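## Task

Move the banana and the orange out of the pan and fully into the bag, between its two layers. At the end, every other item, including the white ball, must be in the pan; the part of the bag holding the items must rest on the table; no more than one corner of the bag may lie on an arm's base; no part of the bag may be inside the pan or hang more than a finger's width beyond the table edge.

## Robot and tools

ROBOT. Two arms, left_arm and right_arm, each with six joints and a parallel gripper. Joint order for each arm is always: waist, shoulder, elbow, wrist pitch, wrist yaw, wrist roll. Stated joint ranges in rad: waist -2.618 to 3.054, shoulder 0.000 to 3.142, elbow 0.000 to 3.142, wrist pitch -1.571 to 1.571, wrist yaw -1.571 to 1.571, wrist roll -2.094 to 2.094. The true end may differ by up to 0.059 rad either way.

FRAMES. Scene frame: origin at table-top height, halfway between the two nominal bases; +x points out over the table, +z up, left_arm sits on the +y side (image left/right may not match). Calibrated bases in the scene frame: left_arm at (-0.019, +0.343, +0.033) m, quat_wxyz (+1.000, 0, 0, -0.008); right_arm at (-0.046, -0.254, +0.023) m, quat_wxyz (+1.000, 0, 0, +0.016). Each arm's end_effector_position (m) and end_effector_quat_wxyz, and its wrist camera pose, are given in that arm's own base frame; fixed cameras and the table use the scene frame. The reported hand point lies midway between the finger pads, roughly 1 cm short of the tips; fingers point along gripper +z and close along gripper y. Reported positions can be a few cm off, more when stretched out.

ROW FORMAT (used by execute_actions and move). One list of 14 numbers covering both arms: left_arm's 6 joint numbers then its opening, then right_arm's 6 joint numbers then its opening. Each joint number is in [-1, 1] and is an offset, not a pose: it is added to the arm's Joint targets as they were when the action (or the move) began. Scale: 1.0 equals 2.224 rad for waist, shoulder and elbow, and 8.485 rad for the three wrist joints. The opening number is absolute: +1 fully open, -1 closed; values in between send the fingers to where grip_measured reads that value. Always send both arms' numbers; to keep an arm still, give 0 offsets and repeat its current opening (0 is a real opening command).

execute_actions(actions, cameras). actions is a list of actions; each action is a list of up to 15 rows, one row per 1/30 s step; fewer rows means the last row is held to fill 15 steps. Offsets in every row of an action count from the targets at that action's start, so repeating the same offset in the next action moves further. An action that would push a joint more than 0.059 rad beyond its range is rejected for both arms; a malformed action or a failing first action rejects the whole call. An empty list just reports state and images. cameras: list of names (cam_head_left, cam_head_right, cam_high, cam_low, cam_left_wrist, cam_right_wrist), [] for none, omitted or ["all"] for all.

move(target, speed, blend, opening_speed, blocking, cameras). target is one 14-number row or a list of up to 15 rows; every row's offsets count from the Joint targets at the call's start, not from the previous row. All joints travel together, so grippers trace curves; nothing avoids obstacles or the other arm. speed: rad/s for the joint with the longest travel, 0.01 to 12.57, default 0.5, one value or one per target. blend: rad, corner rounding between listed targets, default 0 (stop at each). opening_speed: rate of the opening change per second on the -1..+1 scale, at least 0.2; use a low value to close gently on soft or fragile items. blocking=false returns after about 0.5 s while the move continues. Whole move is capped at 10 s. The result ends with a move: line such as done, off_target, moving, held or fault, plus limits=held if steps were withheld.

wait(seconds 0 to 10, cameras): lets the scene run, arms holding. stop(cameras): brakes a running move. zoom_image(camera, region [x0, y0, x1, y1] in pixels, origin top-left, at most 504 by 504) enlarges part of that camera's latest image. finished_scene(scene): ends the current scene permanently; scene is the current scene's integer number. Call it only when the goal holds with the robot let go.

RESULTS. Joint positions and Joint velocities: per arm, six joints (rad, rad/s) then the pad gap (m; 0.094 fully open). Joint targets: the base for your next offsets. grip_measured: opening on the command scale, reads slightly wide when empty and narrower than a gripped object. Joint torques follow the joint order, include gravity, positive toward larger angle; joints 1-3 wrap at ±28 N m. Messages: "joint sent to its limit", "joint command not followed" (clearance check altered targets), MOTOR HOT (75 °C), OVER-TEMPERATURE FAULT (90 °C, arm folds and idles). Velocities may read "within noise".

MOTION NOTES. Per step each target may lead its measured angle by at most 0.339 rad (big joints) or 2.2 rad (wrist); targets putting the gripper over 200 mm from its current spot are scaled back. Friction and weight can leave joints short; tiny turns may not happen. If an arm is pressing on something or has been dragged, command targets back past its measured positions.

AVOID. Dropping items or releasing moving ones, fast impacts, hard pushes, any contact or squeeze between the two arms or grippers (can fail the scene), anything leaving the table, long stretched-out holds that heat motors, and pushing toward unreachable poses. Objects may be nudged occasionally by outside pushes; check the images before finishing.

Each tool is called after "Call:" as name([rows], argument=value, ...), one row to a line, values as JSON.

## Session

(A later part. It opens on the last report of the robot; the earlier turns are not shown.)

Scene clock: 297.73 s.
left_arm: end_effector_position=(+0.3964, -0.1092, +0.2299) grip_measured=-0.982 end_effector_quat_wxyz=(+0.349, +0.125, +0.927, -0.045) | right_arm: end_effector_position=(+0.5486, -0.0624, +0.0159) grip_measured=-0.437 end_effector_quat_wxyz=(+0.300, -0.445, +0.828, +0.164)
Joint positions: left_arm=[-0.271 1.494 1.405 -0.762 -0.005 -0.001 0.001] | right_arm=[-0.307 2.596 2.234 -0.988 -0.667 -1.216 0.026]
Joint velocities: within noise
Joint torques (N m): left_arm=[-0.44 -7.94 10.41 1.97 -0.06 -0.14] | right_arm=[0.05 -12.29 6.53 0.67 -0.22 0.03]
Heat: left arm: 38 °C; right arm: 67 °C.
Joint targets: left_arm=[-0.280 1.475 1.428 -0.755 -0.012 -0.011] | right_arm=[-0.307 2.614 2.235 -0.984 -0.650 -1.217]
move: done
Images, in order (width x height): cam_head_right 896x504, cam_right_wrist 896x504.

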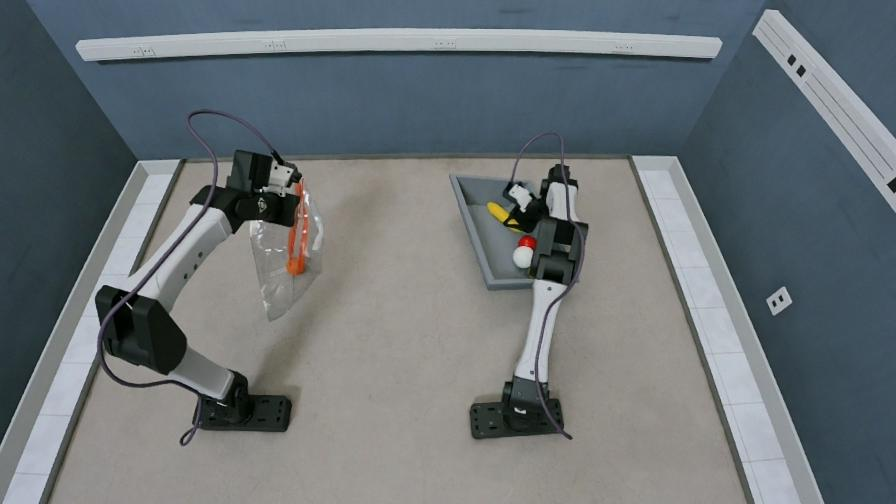

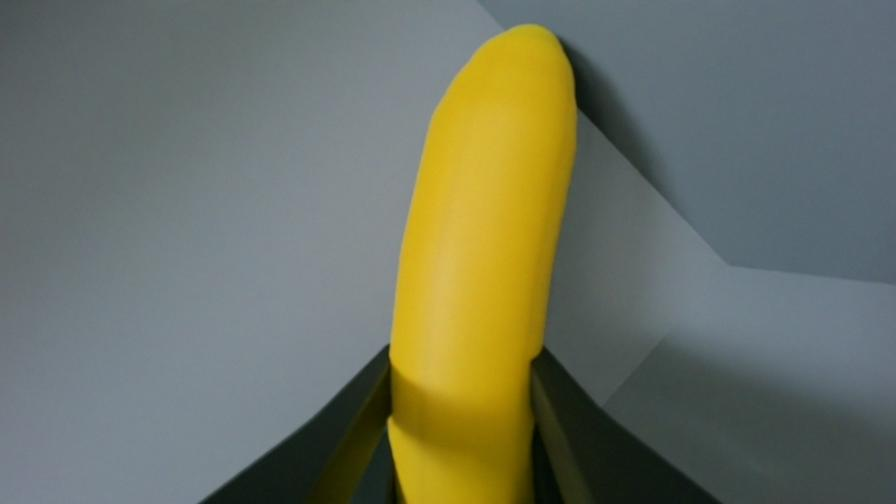

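Call:
move([
  [0,0,0,0,0,0,-1,0,0,0,0,0,0,-0.6],
  [0,0,0,0,0,0,-1,-0.003,-0.058,-0.0144,0.0045,0,0.0164,-0.6],
], speed=0.15, cameras=["cam_right_wrist","cam_head_right"])

Call:
zoom_image(camera="cam_head_right", region=[420, 160, 600, 320])

Scene clock: 300.13 s.
left_arm: end_effector_position=(+0.3964, -0.1092, +0.2299) grip_measured=-0.982 end_effector_quat_wxyz=(+0.349, +0.125, +0.927, -0.045) | right_arm: end_effector_position=(+0.5525, -0.0655, +0.0364) grip_measured=-0.440 end_effector_quat_wxyz=(+0.304, -0.397, +0.851, +0.161)
Joint positions: left_arm=[-0.271 1.494 1.405 -0.762 -0.005 -0.001 0.001] | right_arm=[-0.307 2.542 2.207 -0.96 -0.655 -1.086 0.026]
Joint velocities: within noise
Joint torques (N m): left_arm=[-0.49 -7.94 10.37 1.96 -0.07 -0.15] | right_arm=[-0.53 -18.65 6.2 0.87 -0.31 0.16]
Heat: left arm: 38 °C; right arm: 68 °C.
Joint targets: left_arm=[-0.280 1.475 1.428 -0.755 -0.012 -0.011] | right_arm=[-0.313 2.485 2.203 -0.946 -0.650 -1.078]
move: off_target (right_arm); right_arm: the shoulder is farthest, 0.057 rad from its target
Images, in order (width x height): cam_head_right 896x504, cam_right_wrist 896x504.

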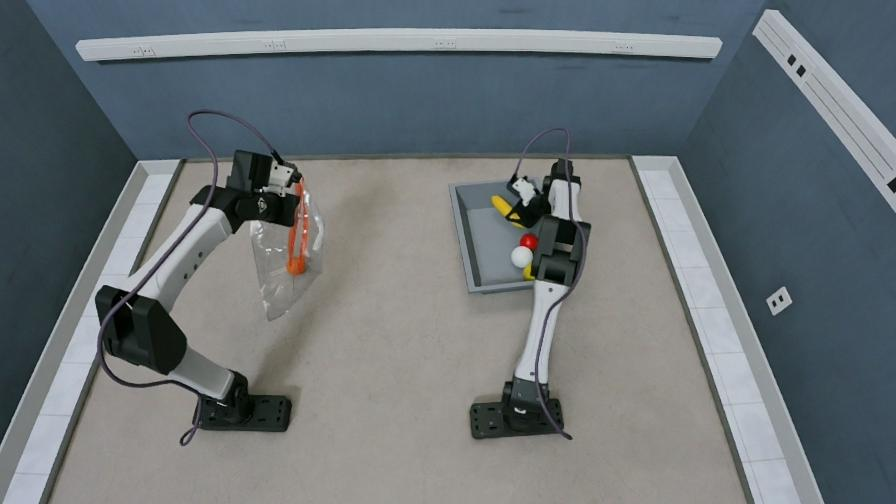

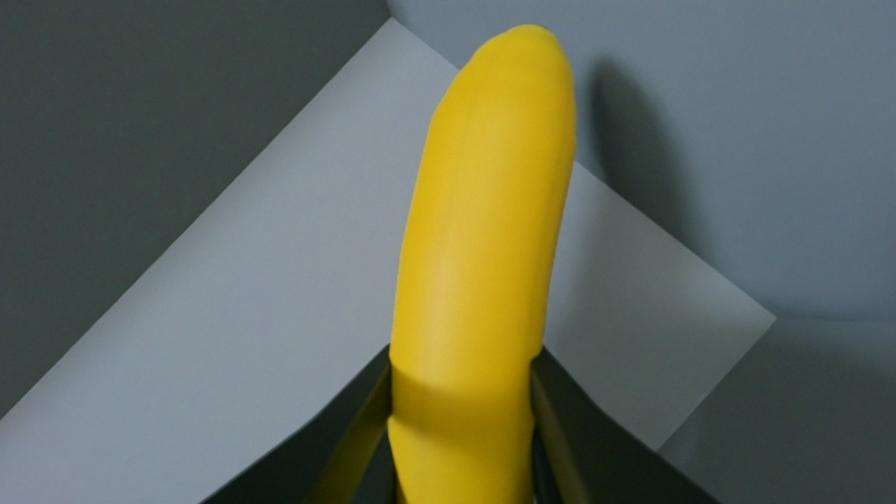

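Scaled by 2.800 from the camera's 896x504 image, which has a finer 1280x720 frame.

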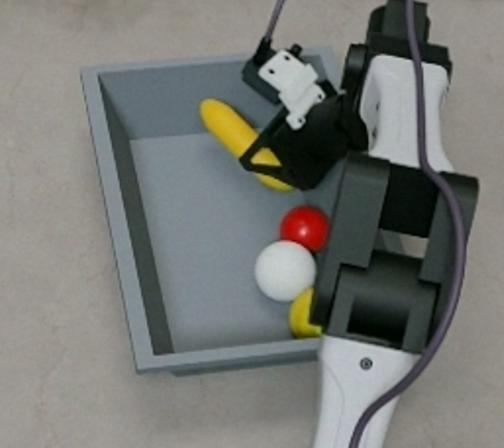

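Call:
move(target=[0,0,0,0,0,0,-1,-0.001,-0.097,-0.077,0.0165,0,0.0244,-0.6], speed=0.25, cameras=["cam_right_wrist","cam_head_right"])

Call:
zoom_image(camera="cam_head_right", region=[420, 160, 600, 320])

Scene clock: 302.00 s.
left_arm: end_effector_position=(+0.3964, -0.1092, +0.2299) grip_measured=-0.982 end_effector_quat_wxyz=(+0.349, +0.125, +0.927, -0.045) | right_arm: end_effector_position=(+0.5524, -0.0657, +0.1056) grip_measured=-0.440 end_effector_quat_wxyz=(+0.354, -0.330, +0.864, +0.138)
Joint positions: left_arm=[-0.271 1.494 1.405 -0.762 -0.005 -0.001 0.001] | right_arm=[-0.307 2.325 2.038 -0.823 -0.653 -0.879 0.026]
Joint velocities: within noise
Joint torques (N m): left_arm=[-0.46 -7.97 10.44 1.96 -0.07 -0.14] | right_arm=[-0.8 -17.59 6.34 1.16 -0.32 0.05]
Heat: left arm: 39 °C; right arm: 68 °C.
Joint targets: left_arm=[-0.280 1.475 1.428 -0.755 -0.012 -0.011] | right_arm=[-0.316 2.270 2.032 -0.806 -0.650 -0.870]
move: off_target (right_arm); right_arm: the shoulder is farthest, 0.056 rad from its target
Images, in order (width x height): cam_head_right 896x504, cam_right_wrist 896x504.

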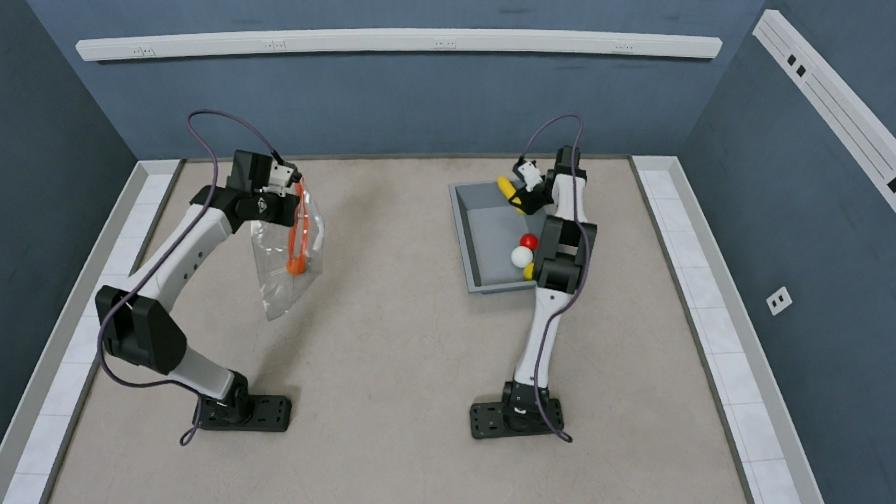

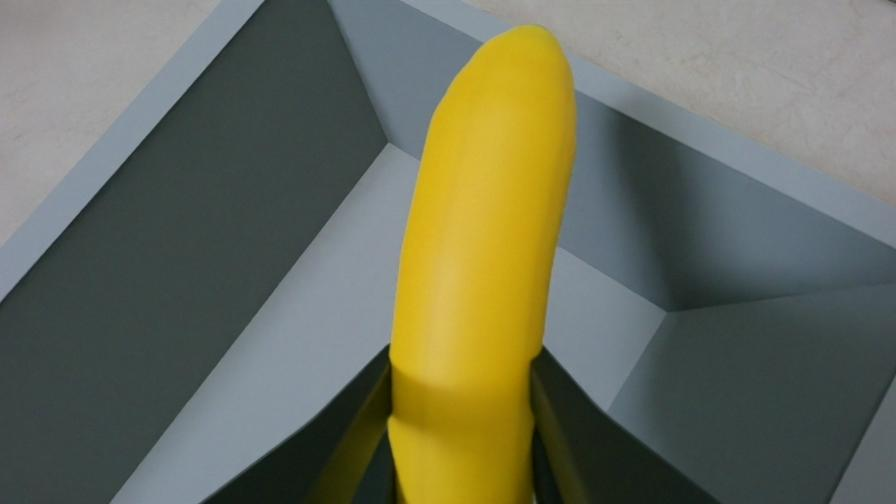

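Scaled by 2.800 from the camera's 896x504 image, which has a finer 1280x720 frame.

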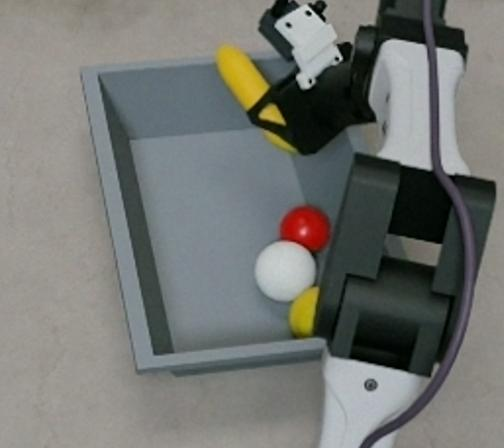

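Call:
move([
  [0,0,0,0,0,0,-1,0.187,-0.2338,-0.3741,0.1303,0.0295,0.0907,-0.6],
  [0,0,0,0,0,0,-1,0.4222,-0.1958,-0.4575,0.1575,0.0354,0.1025,-0.6],
], speed=0.6, blend=0.15)

Call:
zoom_image(camera="cam_low", region=[400, 200, 560, 380])

Scene clock: 307.87 s.
left_arm: end_effector_position=(+0.3964, -0.1092, +0.2299) grip_measured=-0.982 end_effector_quat_wxyz=(+0.349, +0.125, +0.927, -0.045) | right_arm: end_effector_position=(+0.3883, +0.3555, +0.1626) grip_measured=-0.440 end_effector_quat_wxyz=(+0.511, -0.348, +0.721, +0.314)
Joint positions: left_arm=[-0.271 1.494 1.405 -0.762 -0.005 -0.001 0.001] | right_arm=[0.627 1.825 1.015 0.506 -0.359 -0.008 0.026]
Joint velocities: within noise
Joint torques (N m): left_arm=[-0.44 -7.94 10.44 1.96 -0.06 -0.15] | right_arm=[-0.1 -8.08 6.69 2.13 -0.02 0.09]
Heat: left arm: 39 °C; right arm: 68 °C.
Joint targets: left_arm=[-0.280 1.475 1.428 -0.755 -0.012 -0.011] | right_arm=[0.623 1.834 1.015 0.531 -0.349 -0.001]
move: done

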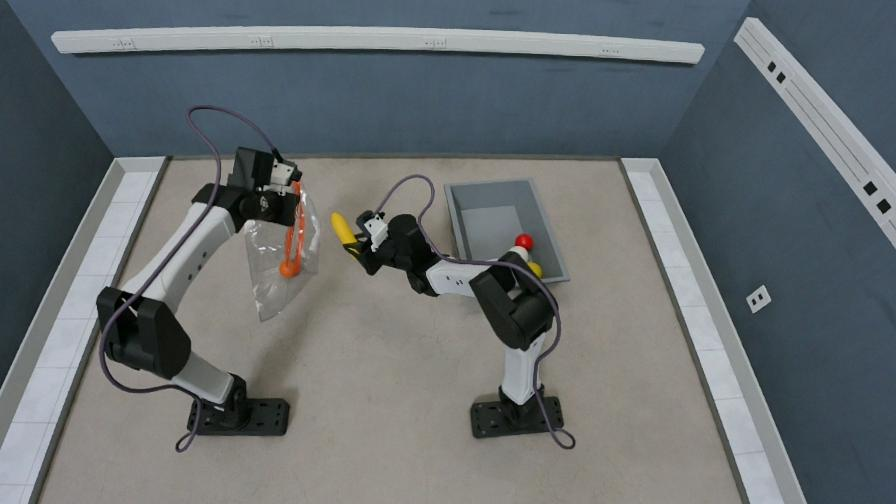

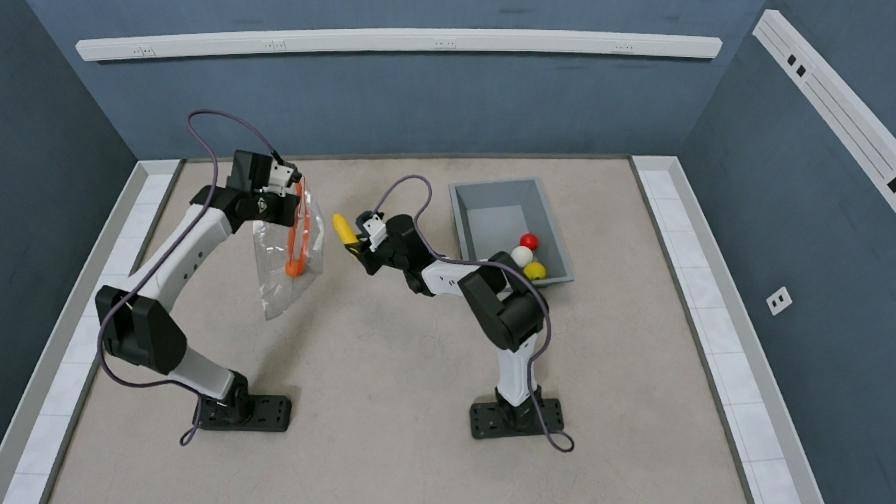

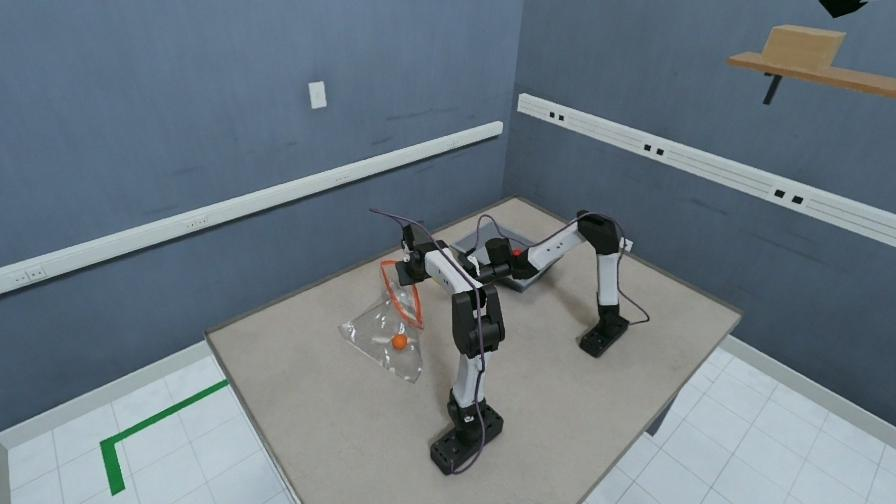

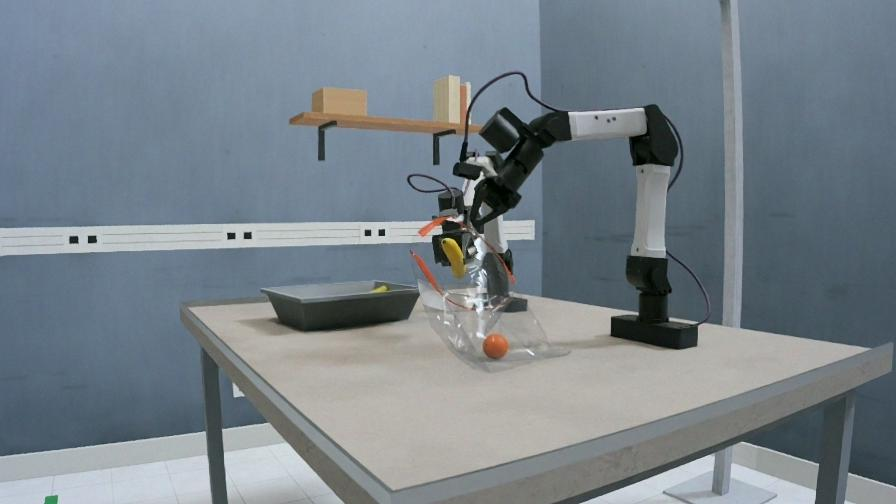

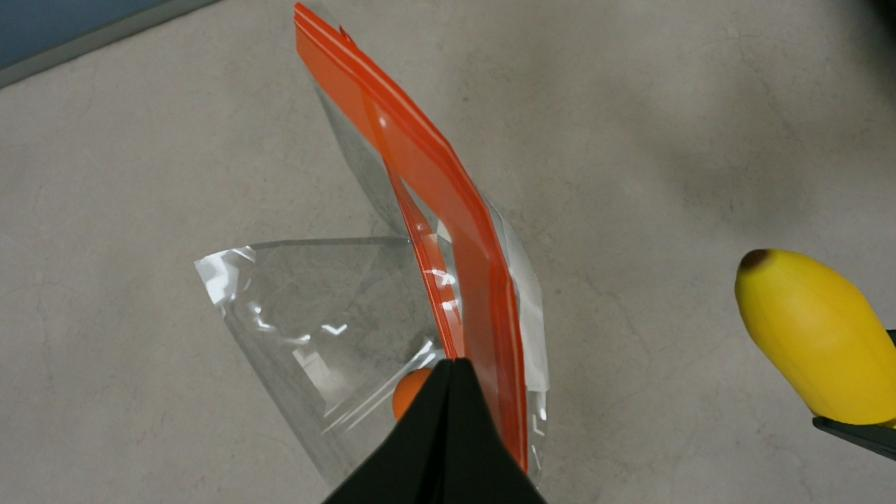

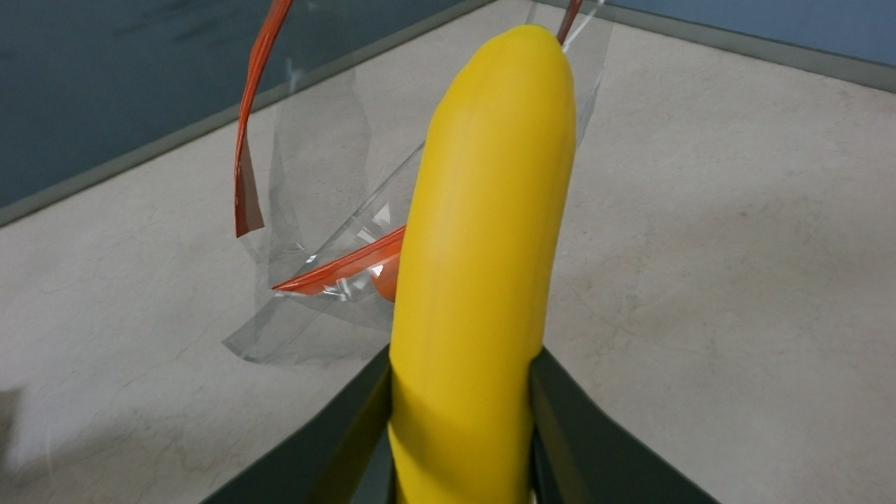

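Scaled by 2.800 from the camera's 896x504 image, which has a finer 1280x720 frame.

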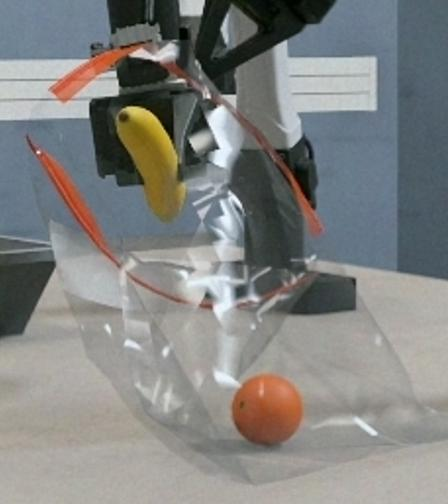

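Call:
move([
  [0,0,0,0,0,0,-1,0.0362,0.1443,0.2178,-0.0196,0,0,-0.6],
  [0,0,0,0,0,0,-1,0.0481,0.2257,0.3586,-0.0351,0,0.0471,-0.6],
], speed=0.35, blend=0.05, cameras=["cam_low","cam_left_wrist"])

Call:
zoom_image(camera="cam_low", region=[400, 200, 560, 380])

Scene clock: 311.43 s.
left_arm: end_effector_position=(+0.3964, -0.1092, +0.2299) grip_measured=-0.982 end_effector_quat_wxyz=(+0.349, +0.125, +0.927, -0.045) | right_arm: end_effector_position=(+0.4581, +0.4850, +0.1592) grip_measured=-0.441 end_effector_quat_wxyz=(+0.414, -0.235, +0.768, +0.428)
Joint positions: left_arm=[-0.271 1.494 1.405 -0.762 -0.005 -0.001 0.001] | right_arm=[0.724 2.321 1.781 0.225 -0.357 0.391 0.026]
Joint velocities: within noise
Joint torques (N m): left_arm=[-0.44 -7.95 10.43 1.96 -0.06 -0.14] | right_arm=[0.69 -11.97 10.43 1.94 -0.01 0.03]
Heat: left arm: 39 °C; right arm: 67 °C.
Joint targets: left_arm=[-0.280 1.475 1.428 -0.755 -0.012 -0.011] | right_arm=[0.730 2.336 1.812 0.233 -0.349 0.399]
move: done
Images, in order (width x height): cam_low 896x504, cam_left_wrist 896x504.

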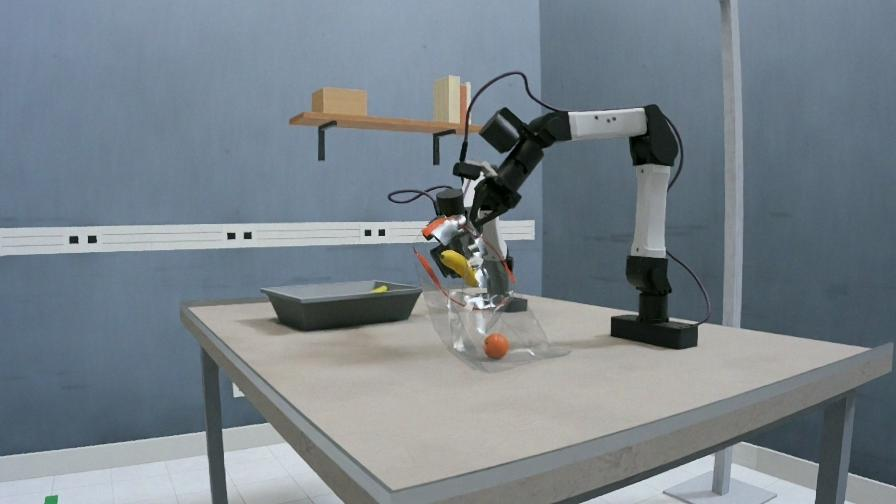

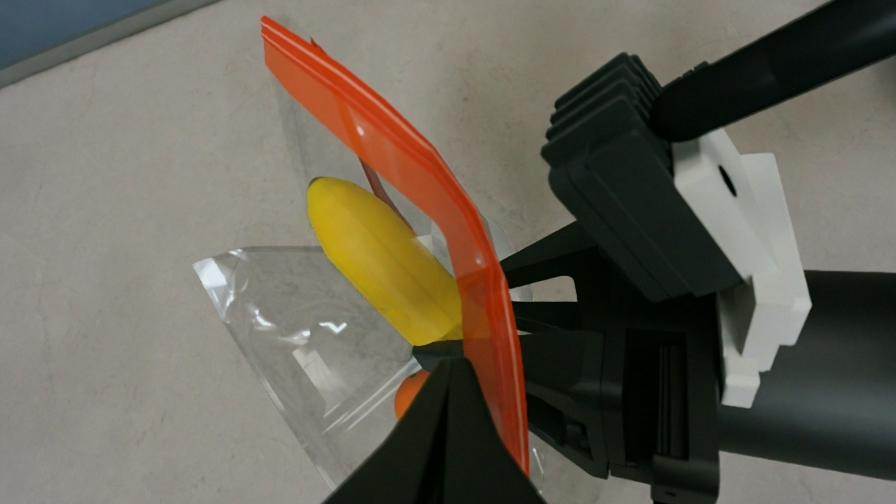

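Scaled by 2.800 from the camera's 896x504 image, which has a finer 1280x720 frame.

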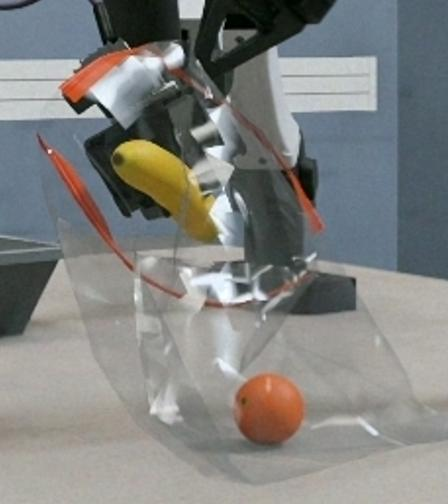

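Call:
move(target=[0,0,0,0,0,0,-1,0.0106,0.1241,0.1648,-0.0118,0,0.0236,-0.6], speed=0.3, cameras=["cam_low","cam_left_wrist"])

Call:
zoom_image(camera="cam_low", region=[400, 200, 560, 380])

Scene clock: 313.60 s.
left_arm: end_effector_position=(+0.3964, -0.1092, +0.2299) grip_measured=-0.982 end_effector_quat_wxyz=(+0.349, +0.125, +0.927, -0.045) | right_arm: end_effector_position=(+0.4840, +0.5298, +0.1218) grip_measured=-0.441 end_effector_quat_wxyz=(+0.360, -0.165, +0.789, +0.469)
Joint positions: left_arm=[-0.271 1.494 1.405 -0.762 -0.005 -0.001 0.001] | right_arm=[0.747 2.597 2.145 0.126 -0.357 0.592 0.026]
Joint velocities: within noise
Joint torques (N m): left_arm=[-0.43 -7.97 10.4 1.96 -0.06 -0.14] | right_arm=[0.94 -13.64 10.76 1.97 -0.01 0.07]
Heat: left arm: 39 °C; right arm: 67 °C.
Joint targets: left_arm=[-0.280 1.475 1.428 -0.755 -0.012 -0.011] | right_arm=[0.754 2.612 2.179 0.133 -0.349 0.599]
move: done
Images, in order (width x height): cam_low 896x504, cam_left_wrist 896x504.

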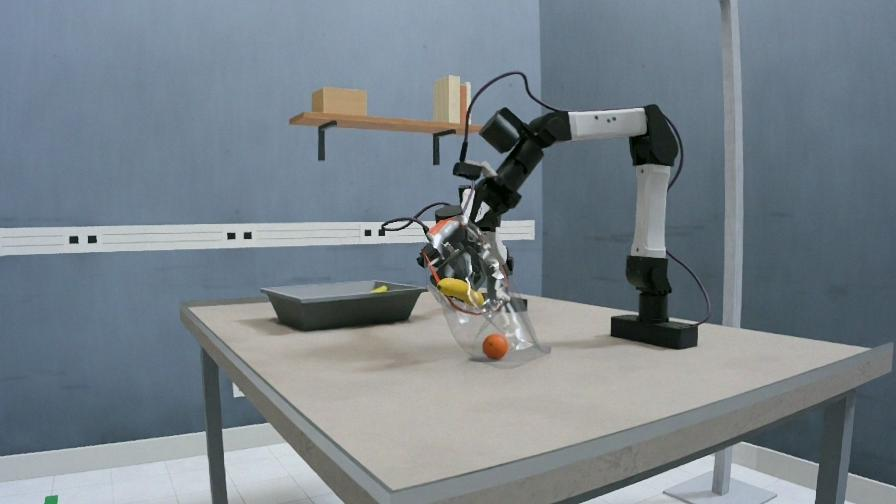

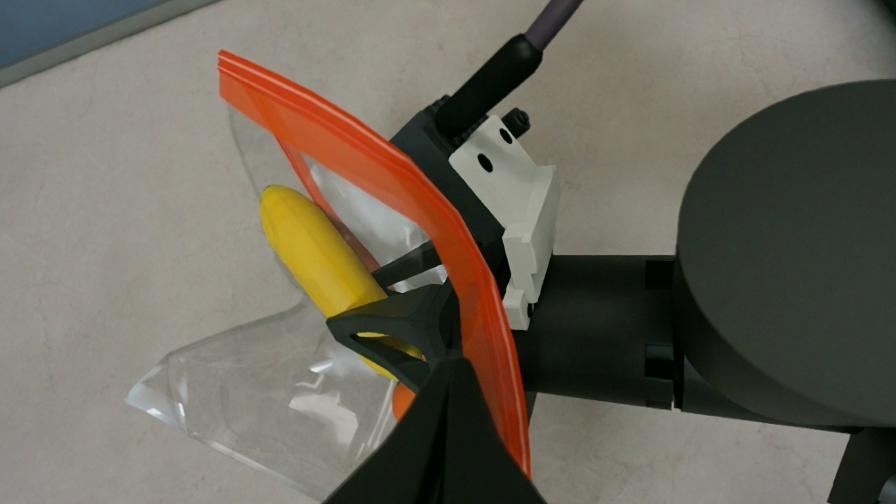

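Scaled by 2.800 from the camera's 896x504 image, which has a finer 1280x720 frame.

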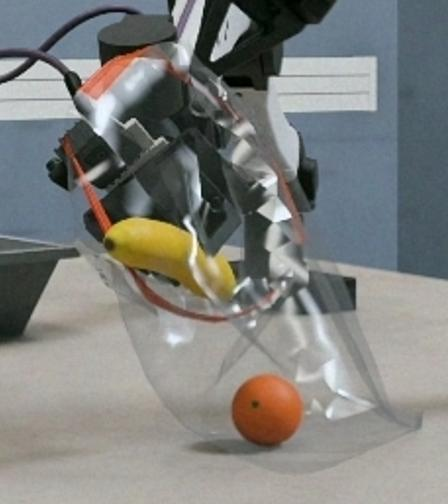

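Call:
move(target=[0,0,0,0,0,0,-1,0.002,0.0769,0.0875,-0.0163,0,-0.0354,-0.6], speed=0.3, cameras=["cam_low","cam_left_wrist"])

Call:
zoom_image(camera="cam_low", region=[400, 200, 560, 380])

Scene clock: 315.97 s.
left_arm: end_effector_position=(+0.3964, -0.1092, +0.2299) grip_measured=-0.982 end_effector_quat_wxyz=(+0.349, +0.125, +0.927, -0.045) | right_arm: end_effector_position=(+0.4901, +0.5407, +0.0655) grip_measured=-0.441 end_effector_quat_wxyz=(+0.383, -0.276, +0.787, +0.397)
Joint positions: left_arm=[-0.271 1.494 1.405 -0.762 -0.005 -0.001 0.001] | right_arm=[0.752 2.767 2.343 -0.006 -0.357 0.307 0.026]
Joint velocities: within noise
Joint torques (N m): left_arm=[-0.47 -7.94 10.43 1.97 -0.07 -0.14] | right_arm=[0.64 -14.27 10.47 1.84 -0.03 -0.09]
Heat: left arm: 39 °C; right arm: 67 °C.
Joint targets: left_arm=[-0.280 1.475 1.428 -0.755 -0.012 -0.011] | right_arm=[0.758 2.783 2.374 -0.006 -0.349 0.299]
move: done
Images, in order (width x height): cam_low 896x504, cam_left_wrist 896x504.

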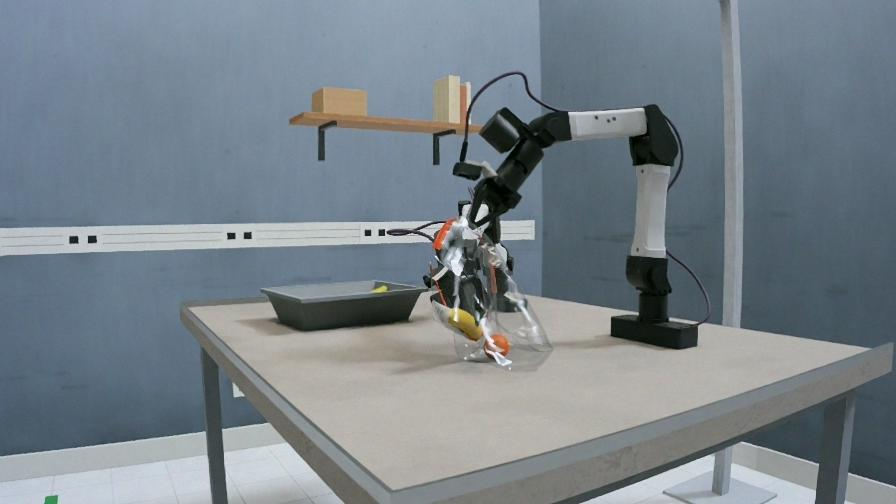

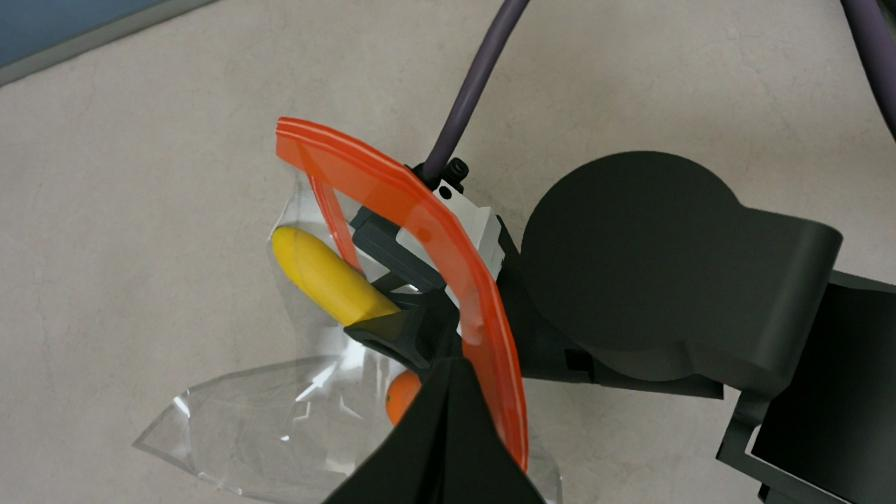

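Scaled by 2.800 from the camera's 896x504 image, which has a finer 1280x720 frame.

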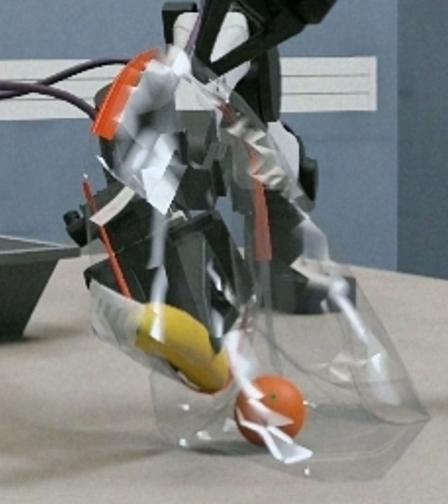

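Call:
zoom_image(camera="cam_low", region=[425, 260, 525, 340])

Call:
zoom_image(camera="cam_left_wrist", region=[220, 100, 580, 504])

Call:
execute_actions(actions=[], cameras=["cam_right_wrist","cam_high"])

Call:
zoom_image(camera="cam_high", region=[320, 230, 480, 390])

Scaled by 5.040 from the camera's 896x504 image, which has a finer 1280x720 frame.

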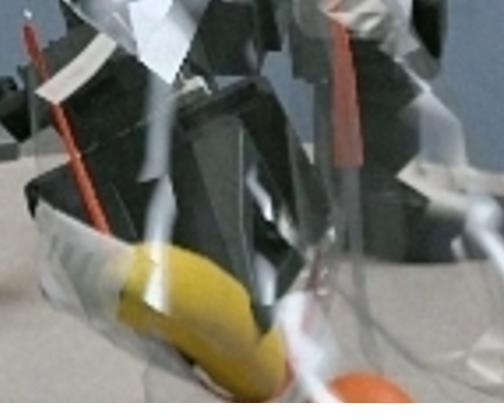

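Scaled by 1.248 from the camera's 896x504 image, which has a finer 1280x720 frame.

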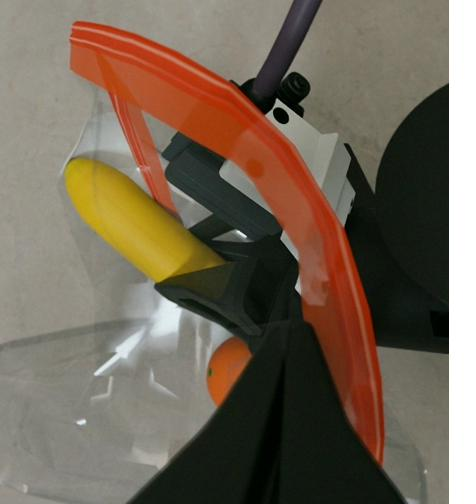

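Scene clock: 316.47 s.
left_arm: end_effector_position=(+0.3964, -0.1092, +0.2299) grip_measured=-0.982 end_effector_quat_wxyz=(+0.349, +0.125, +0.927, -0.045) | right_arm: end_effector_position=(+0.4901, +0.5407, +0.0655) grip_measured=-0.441 end_effector_quat_wxyz=(+0.383, -0.277, +0.787, +0.397)
Joint positions: left_arm=[-0.271 1.494 1.405 -0.762 -0.005 -0.001 0.001] | right_arm=[0.752 2.767 2.343 -0.006 -0.357 0.306 0.026]
Joint velocities: within noise
Joint torques (N m): left_arm=[-0.46 -7.99 10.44 1.96 -0.07 -0.14] | right_arm=[0.65 -14.17 10.45 1.85 -0.03 -0.09]
Heat: left arm: 39 °C; right arm: 67 °C.
Joint targets: left_arm=[-0.280 1.475 1.428 -0.755 -0.012 -0.011] | right_arm=[0.758 2.783 2.374 -0.006 -0.349 0.299]
Tool commands: left_gripper/opening=-1.0 right_gripper/opening=-0.6
Images, in order (width x height): cam_high 896x504, cam_right_wrist 896x504.

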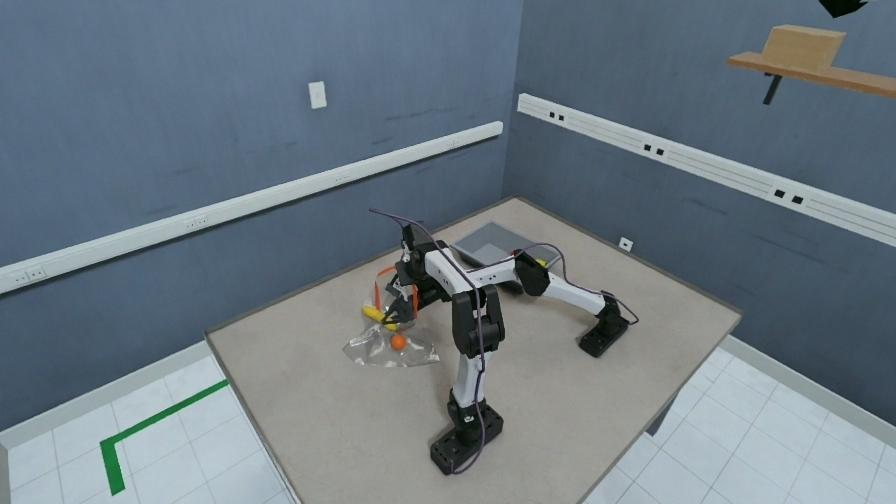

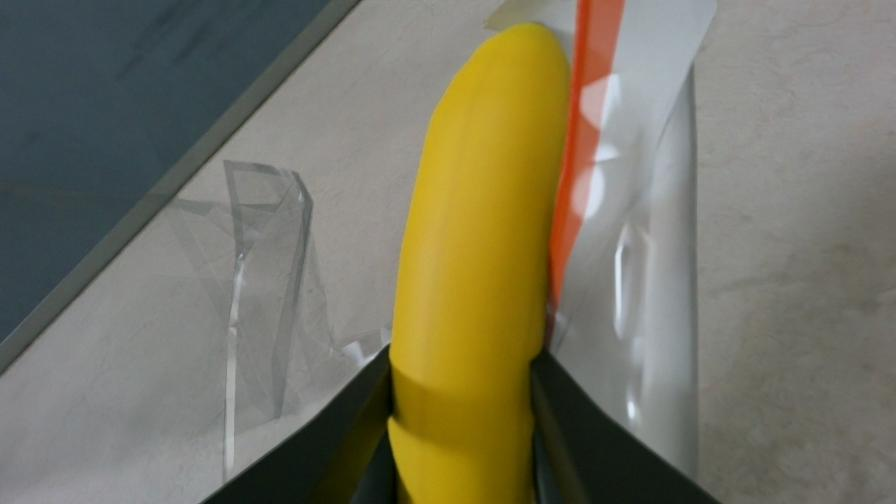

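Scaled by 3.150 from the camera's 896x504 image, which has a finer 1280x720 frame.

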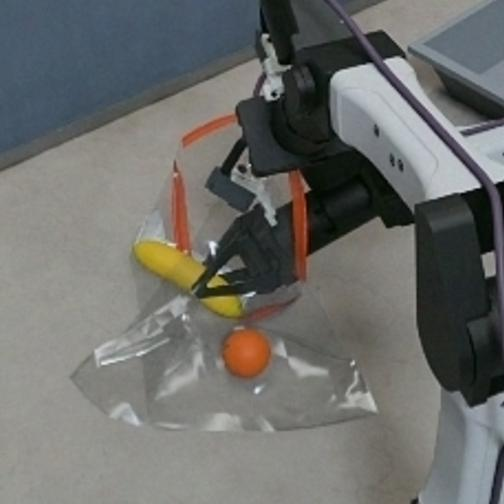

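Call:
move(target=[0,0,0,0,0,0,-1,-0.0018,-0.0958,-0.0877,0.0164,0,0.0354,-0.6], speed=0.3, cameras=["cam_low","cam_left_wrist","cam_high"])

Call:
zoom_image(camera="cam_high", region=[320, 230, 480, 390])

Call:
zoom_image(camera="cam_low", region=[400, 200, 560, 380])

Scene clock: 320.50 s.
left_arm: end_effector_position=(+0.3964, -0.1092, +0.2299) grip_measured=-0.982 end_effector_quat_wxyz=(+0.349, +0.125, +0.928, -0.045) | right_arm: end_effector_position=(+0.4838, +0.5348, +0.1088) grip_measured=-0.441 end_effector_quat_wxyz=(+0.353, -0.166, +0.794, +0.466)
Joint positions: left_arm=[-0.271 1.494 1.405 -0.762 -0.005 -0.001 0.001] | right_arm=[0.752 2.635 2.181 0.111 -0.357 0.592 0.026]
Joint velocities: within noise
Joint torques (N m): left_arm=[-0.49 -7.97 10.43 1.96 -0.06 -0.14] | right_arm=[0.14 -20.79 7.28 2.12 0 0.13]
Heat: left arm: 39 °C; right arm: 68 °C.
Joint targets: left_arm=[-0.280 1.475 1.428 -0.755 -0.012 -0.011] | right_arm=[0.754 2.570 2.178 0.134 -0.349 0.599]
move: off_target (right_arm); right_arm: the shoulder is farthest, 0.065 rad from its target
Images, in order (width x height): cam_high 896x504, cam_low 896x504, cam_left_wrist 896x504.

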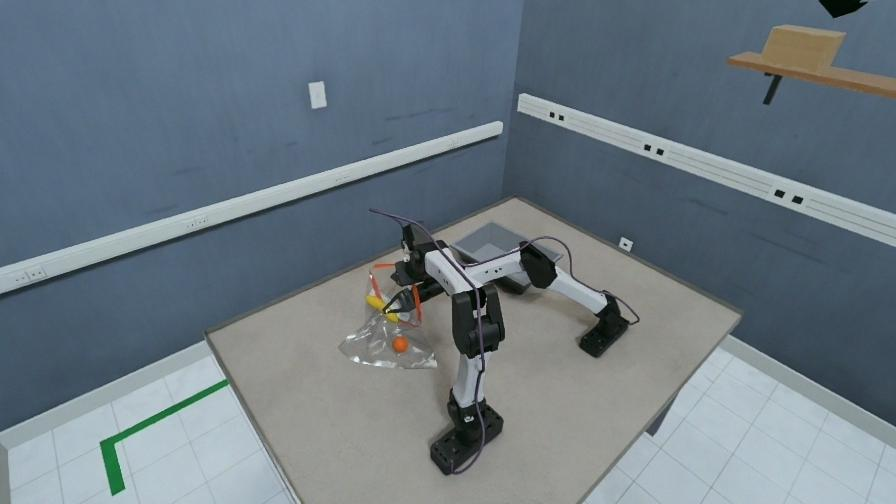

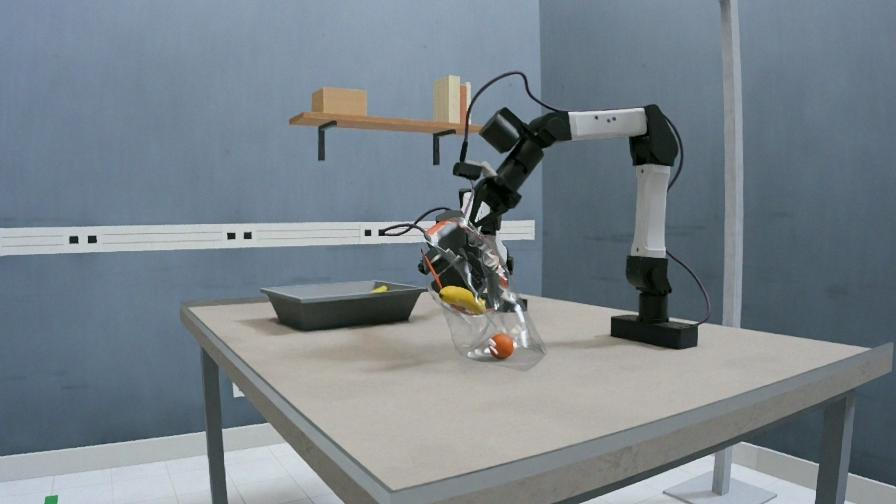

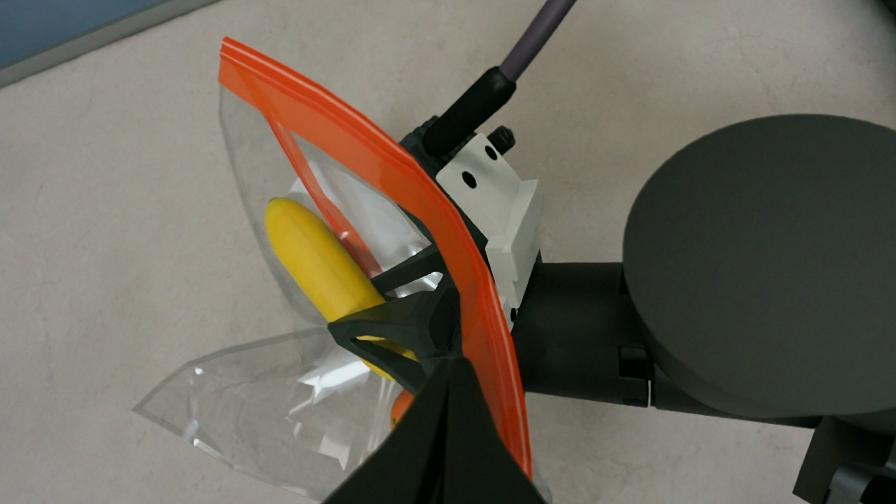

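Scaled by 3.150 from the camera's 896x504 image, which has a finer 1280x720 frame.

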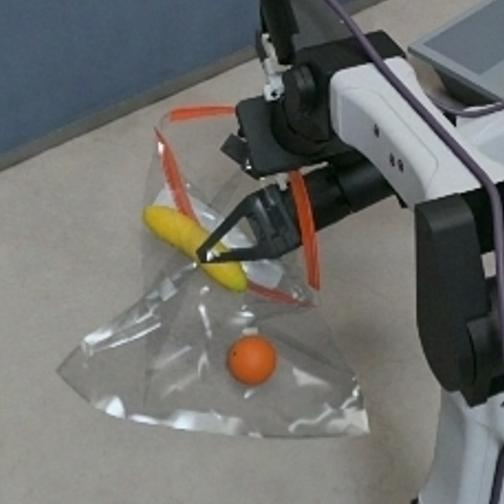

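Scaled by 2.800 from the camera's 896x504 image, which has a finer 1280x720 frame.

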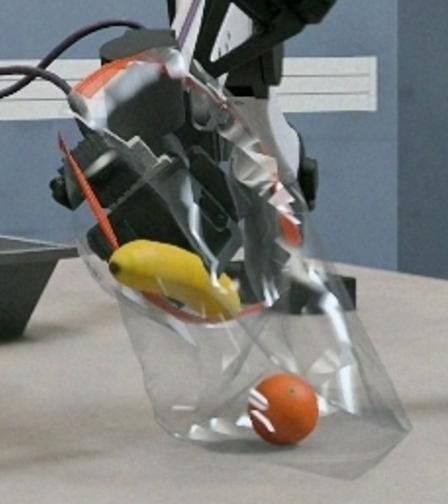

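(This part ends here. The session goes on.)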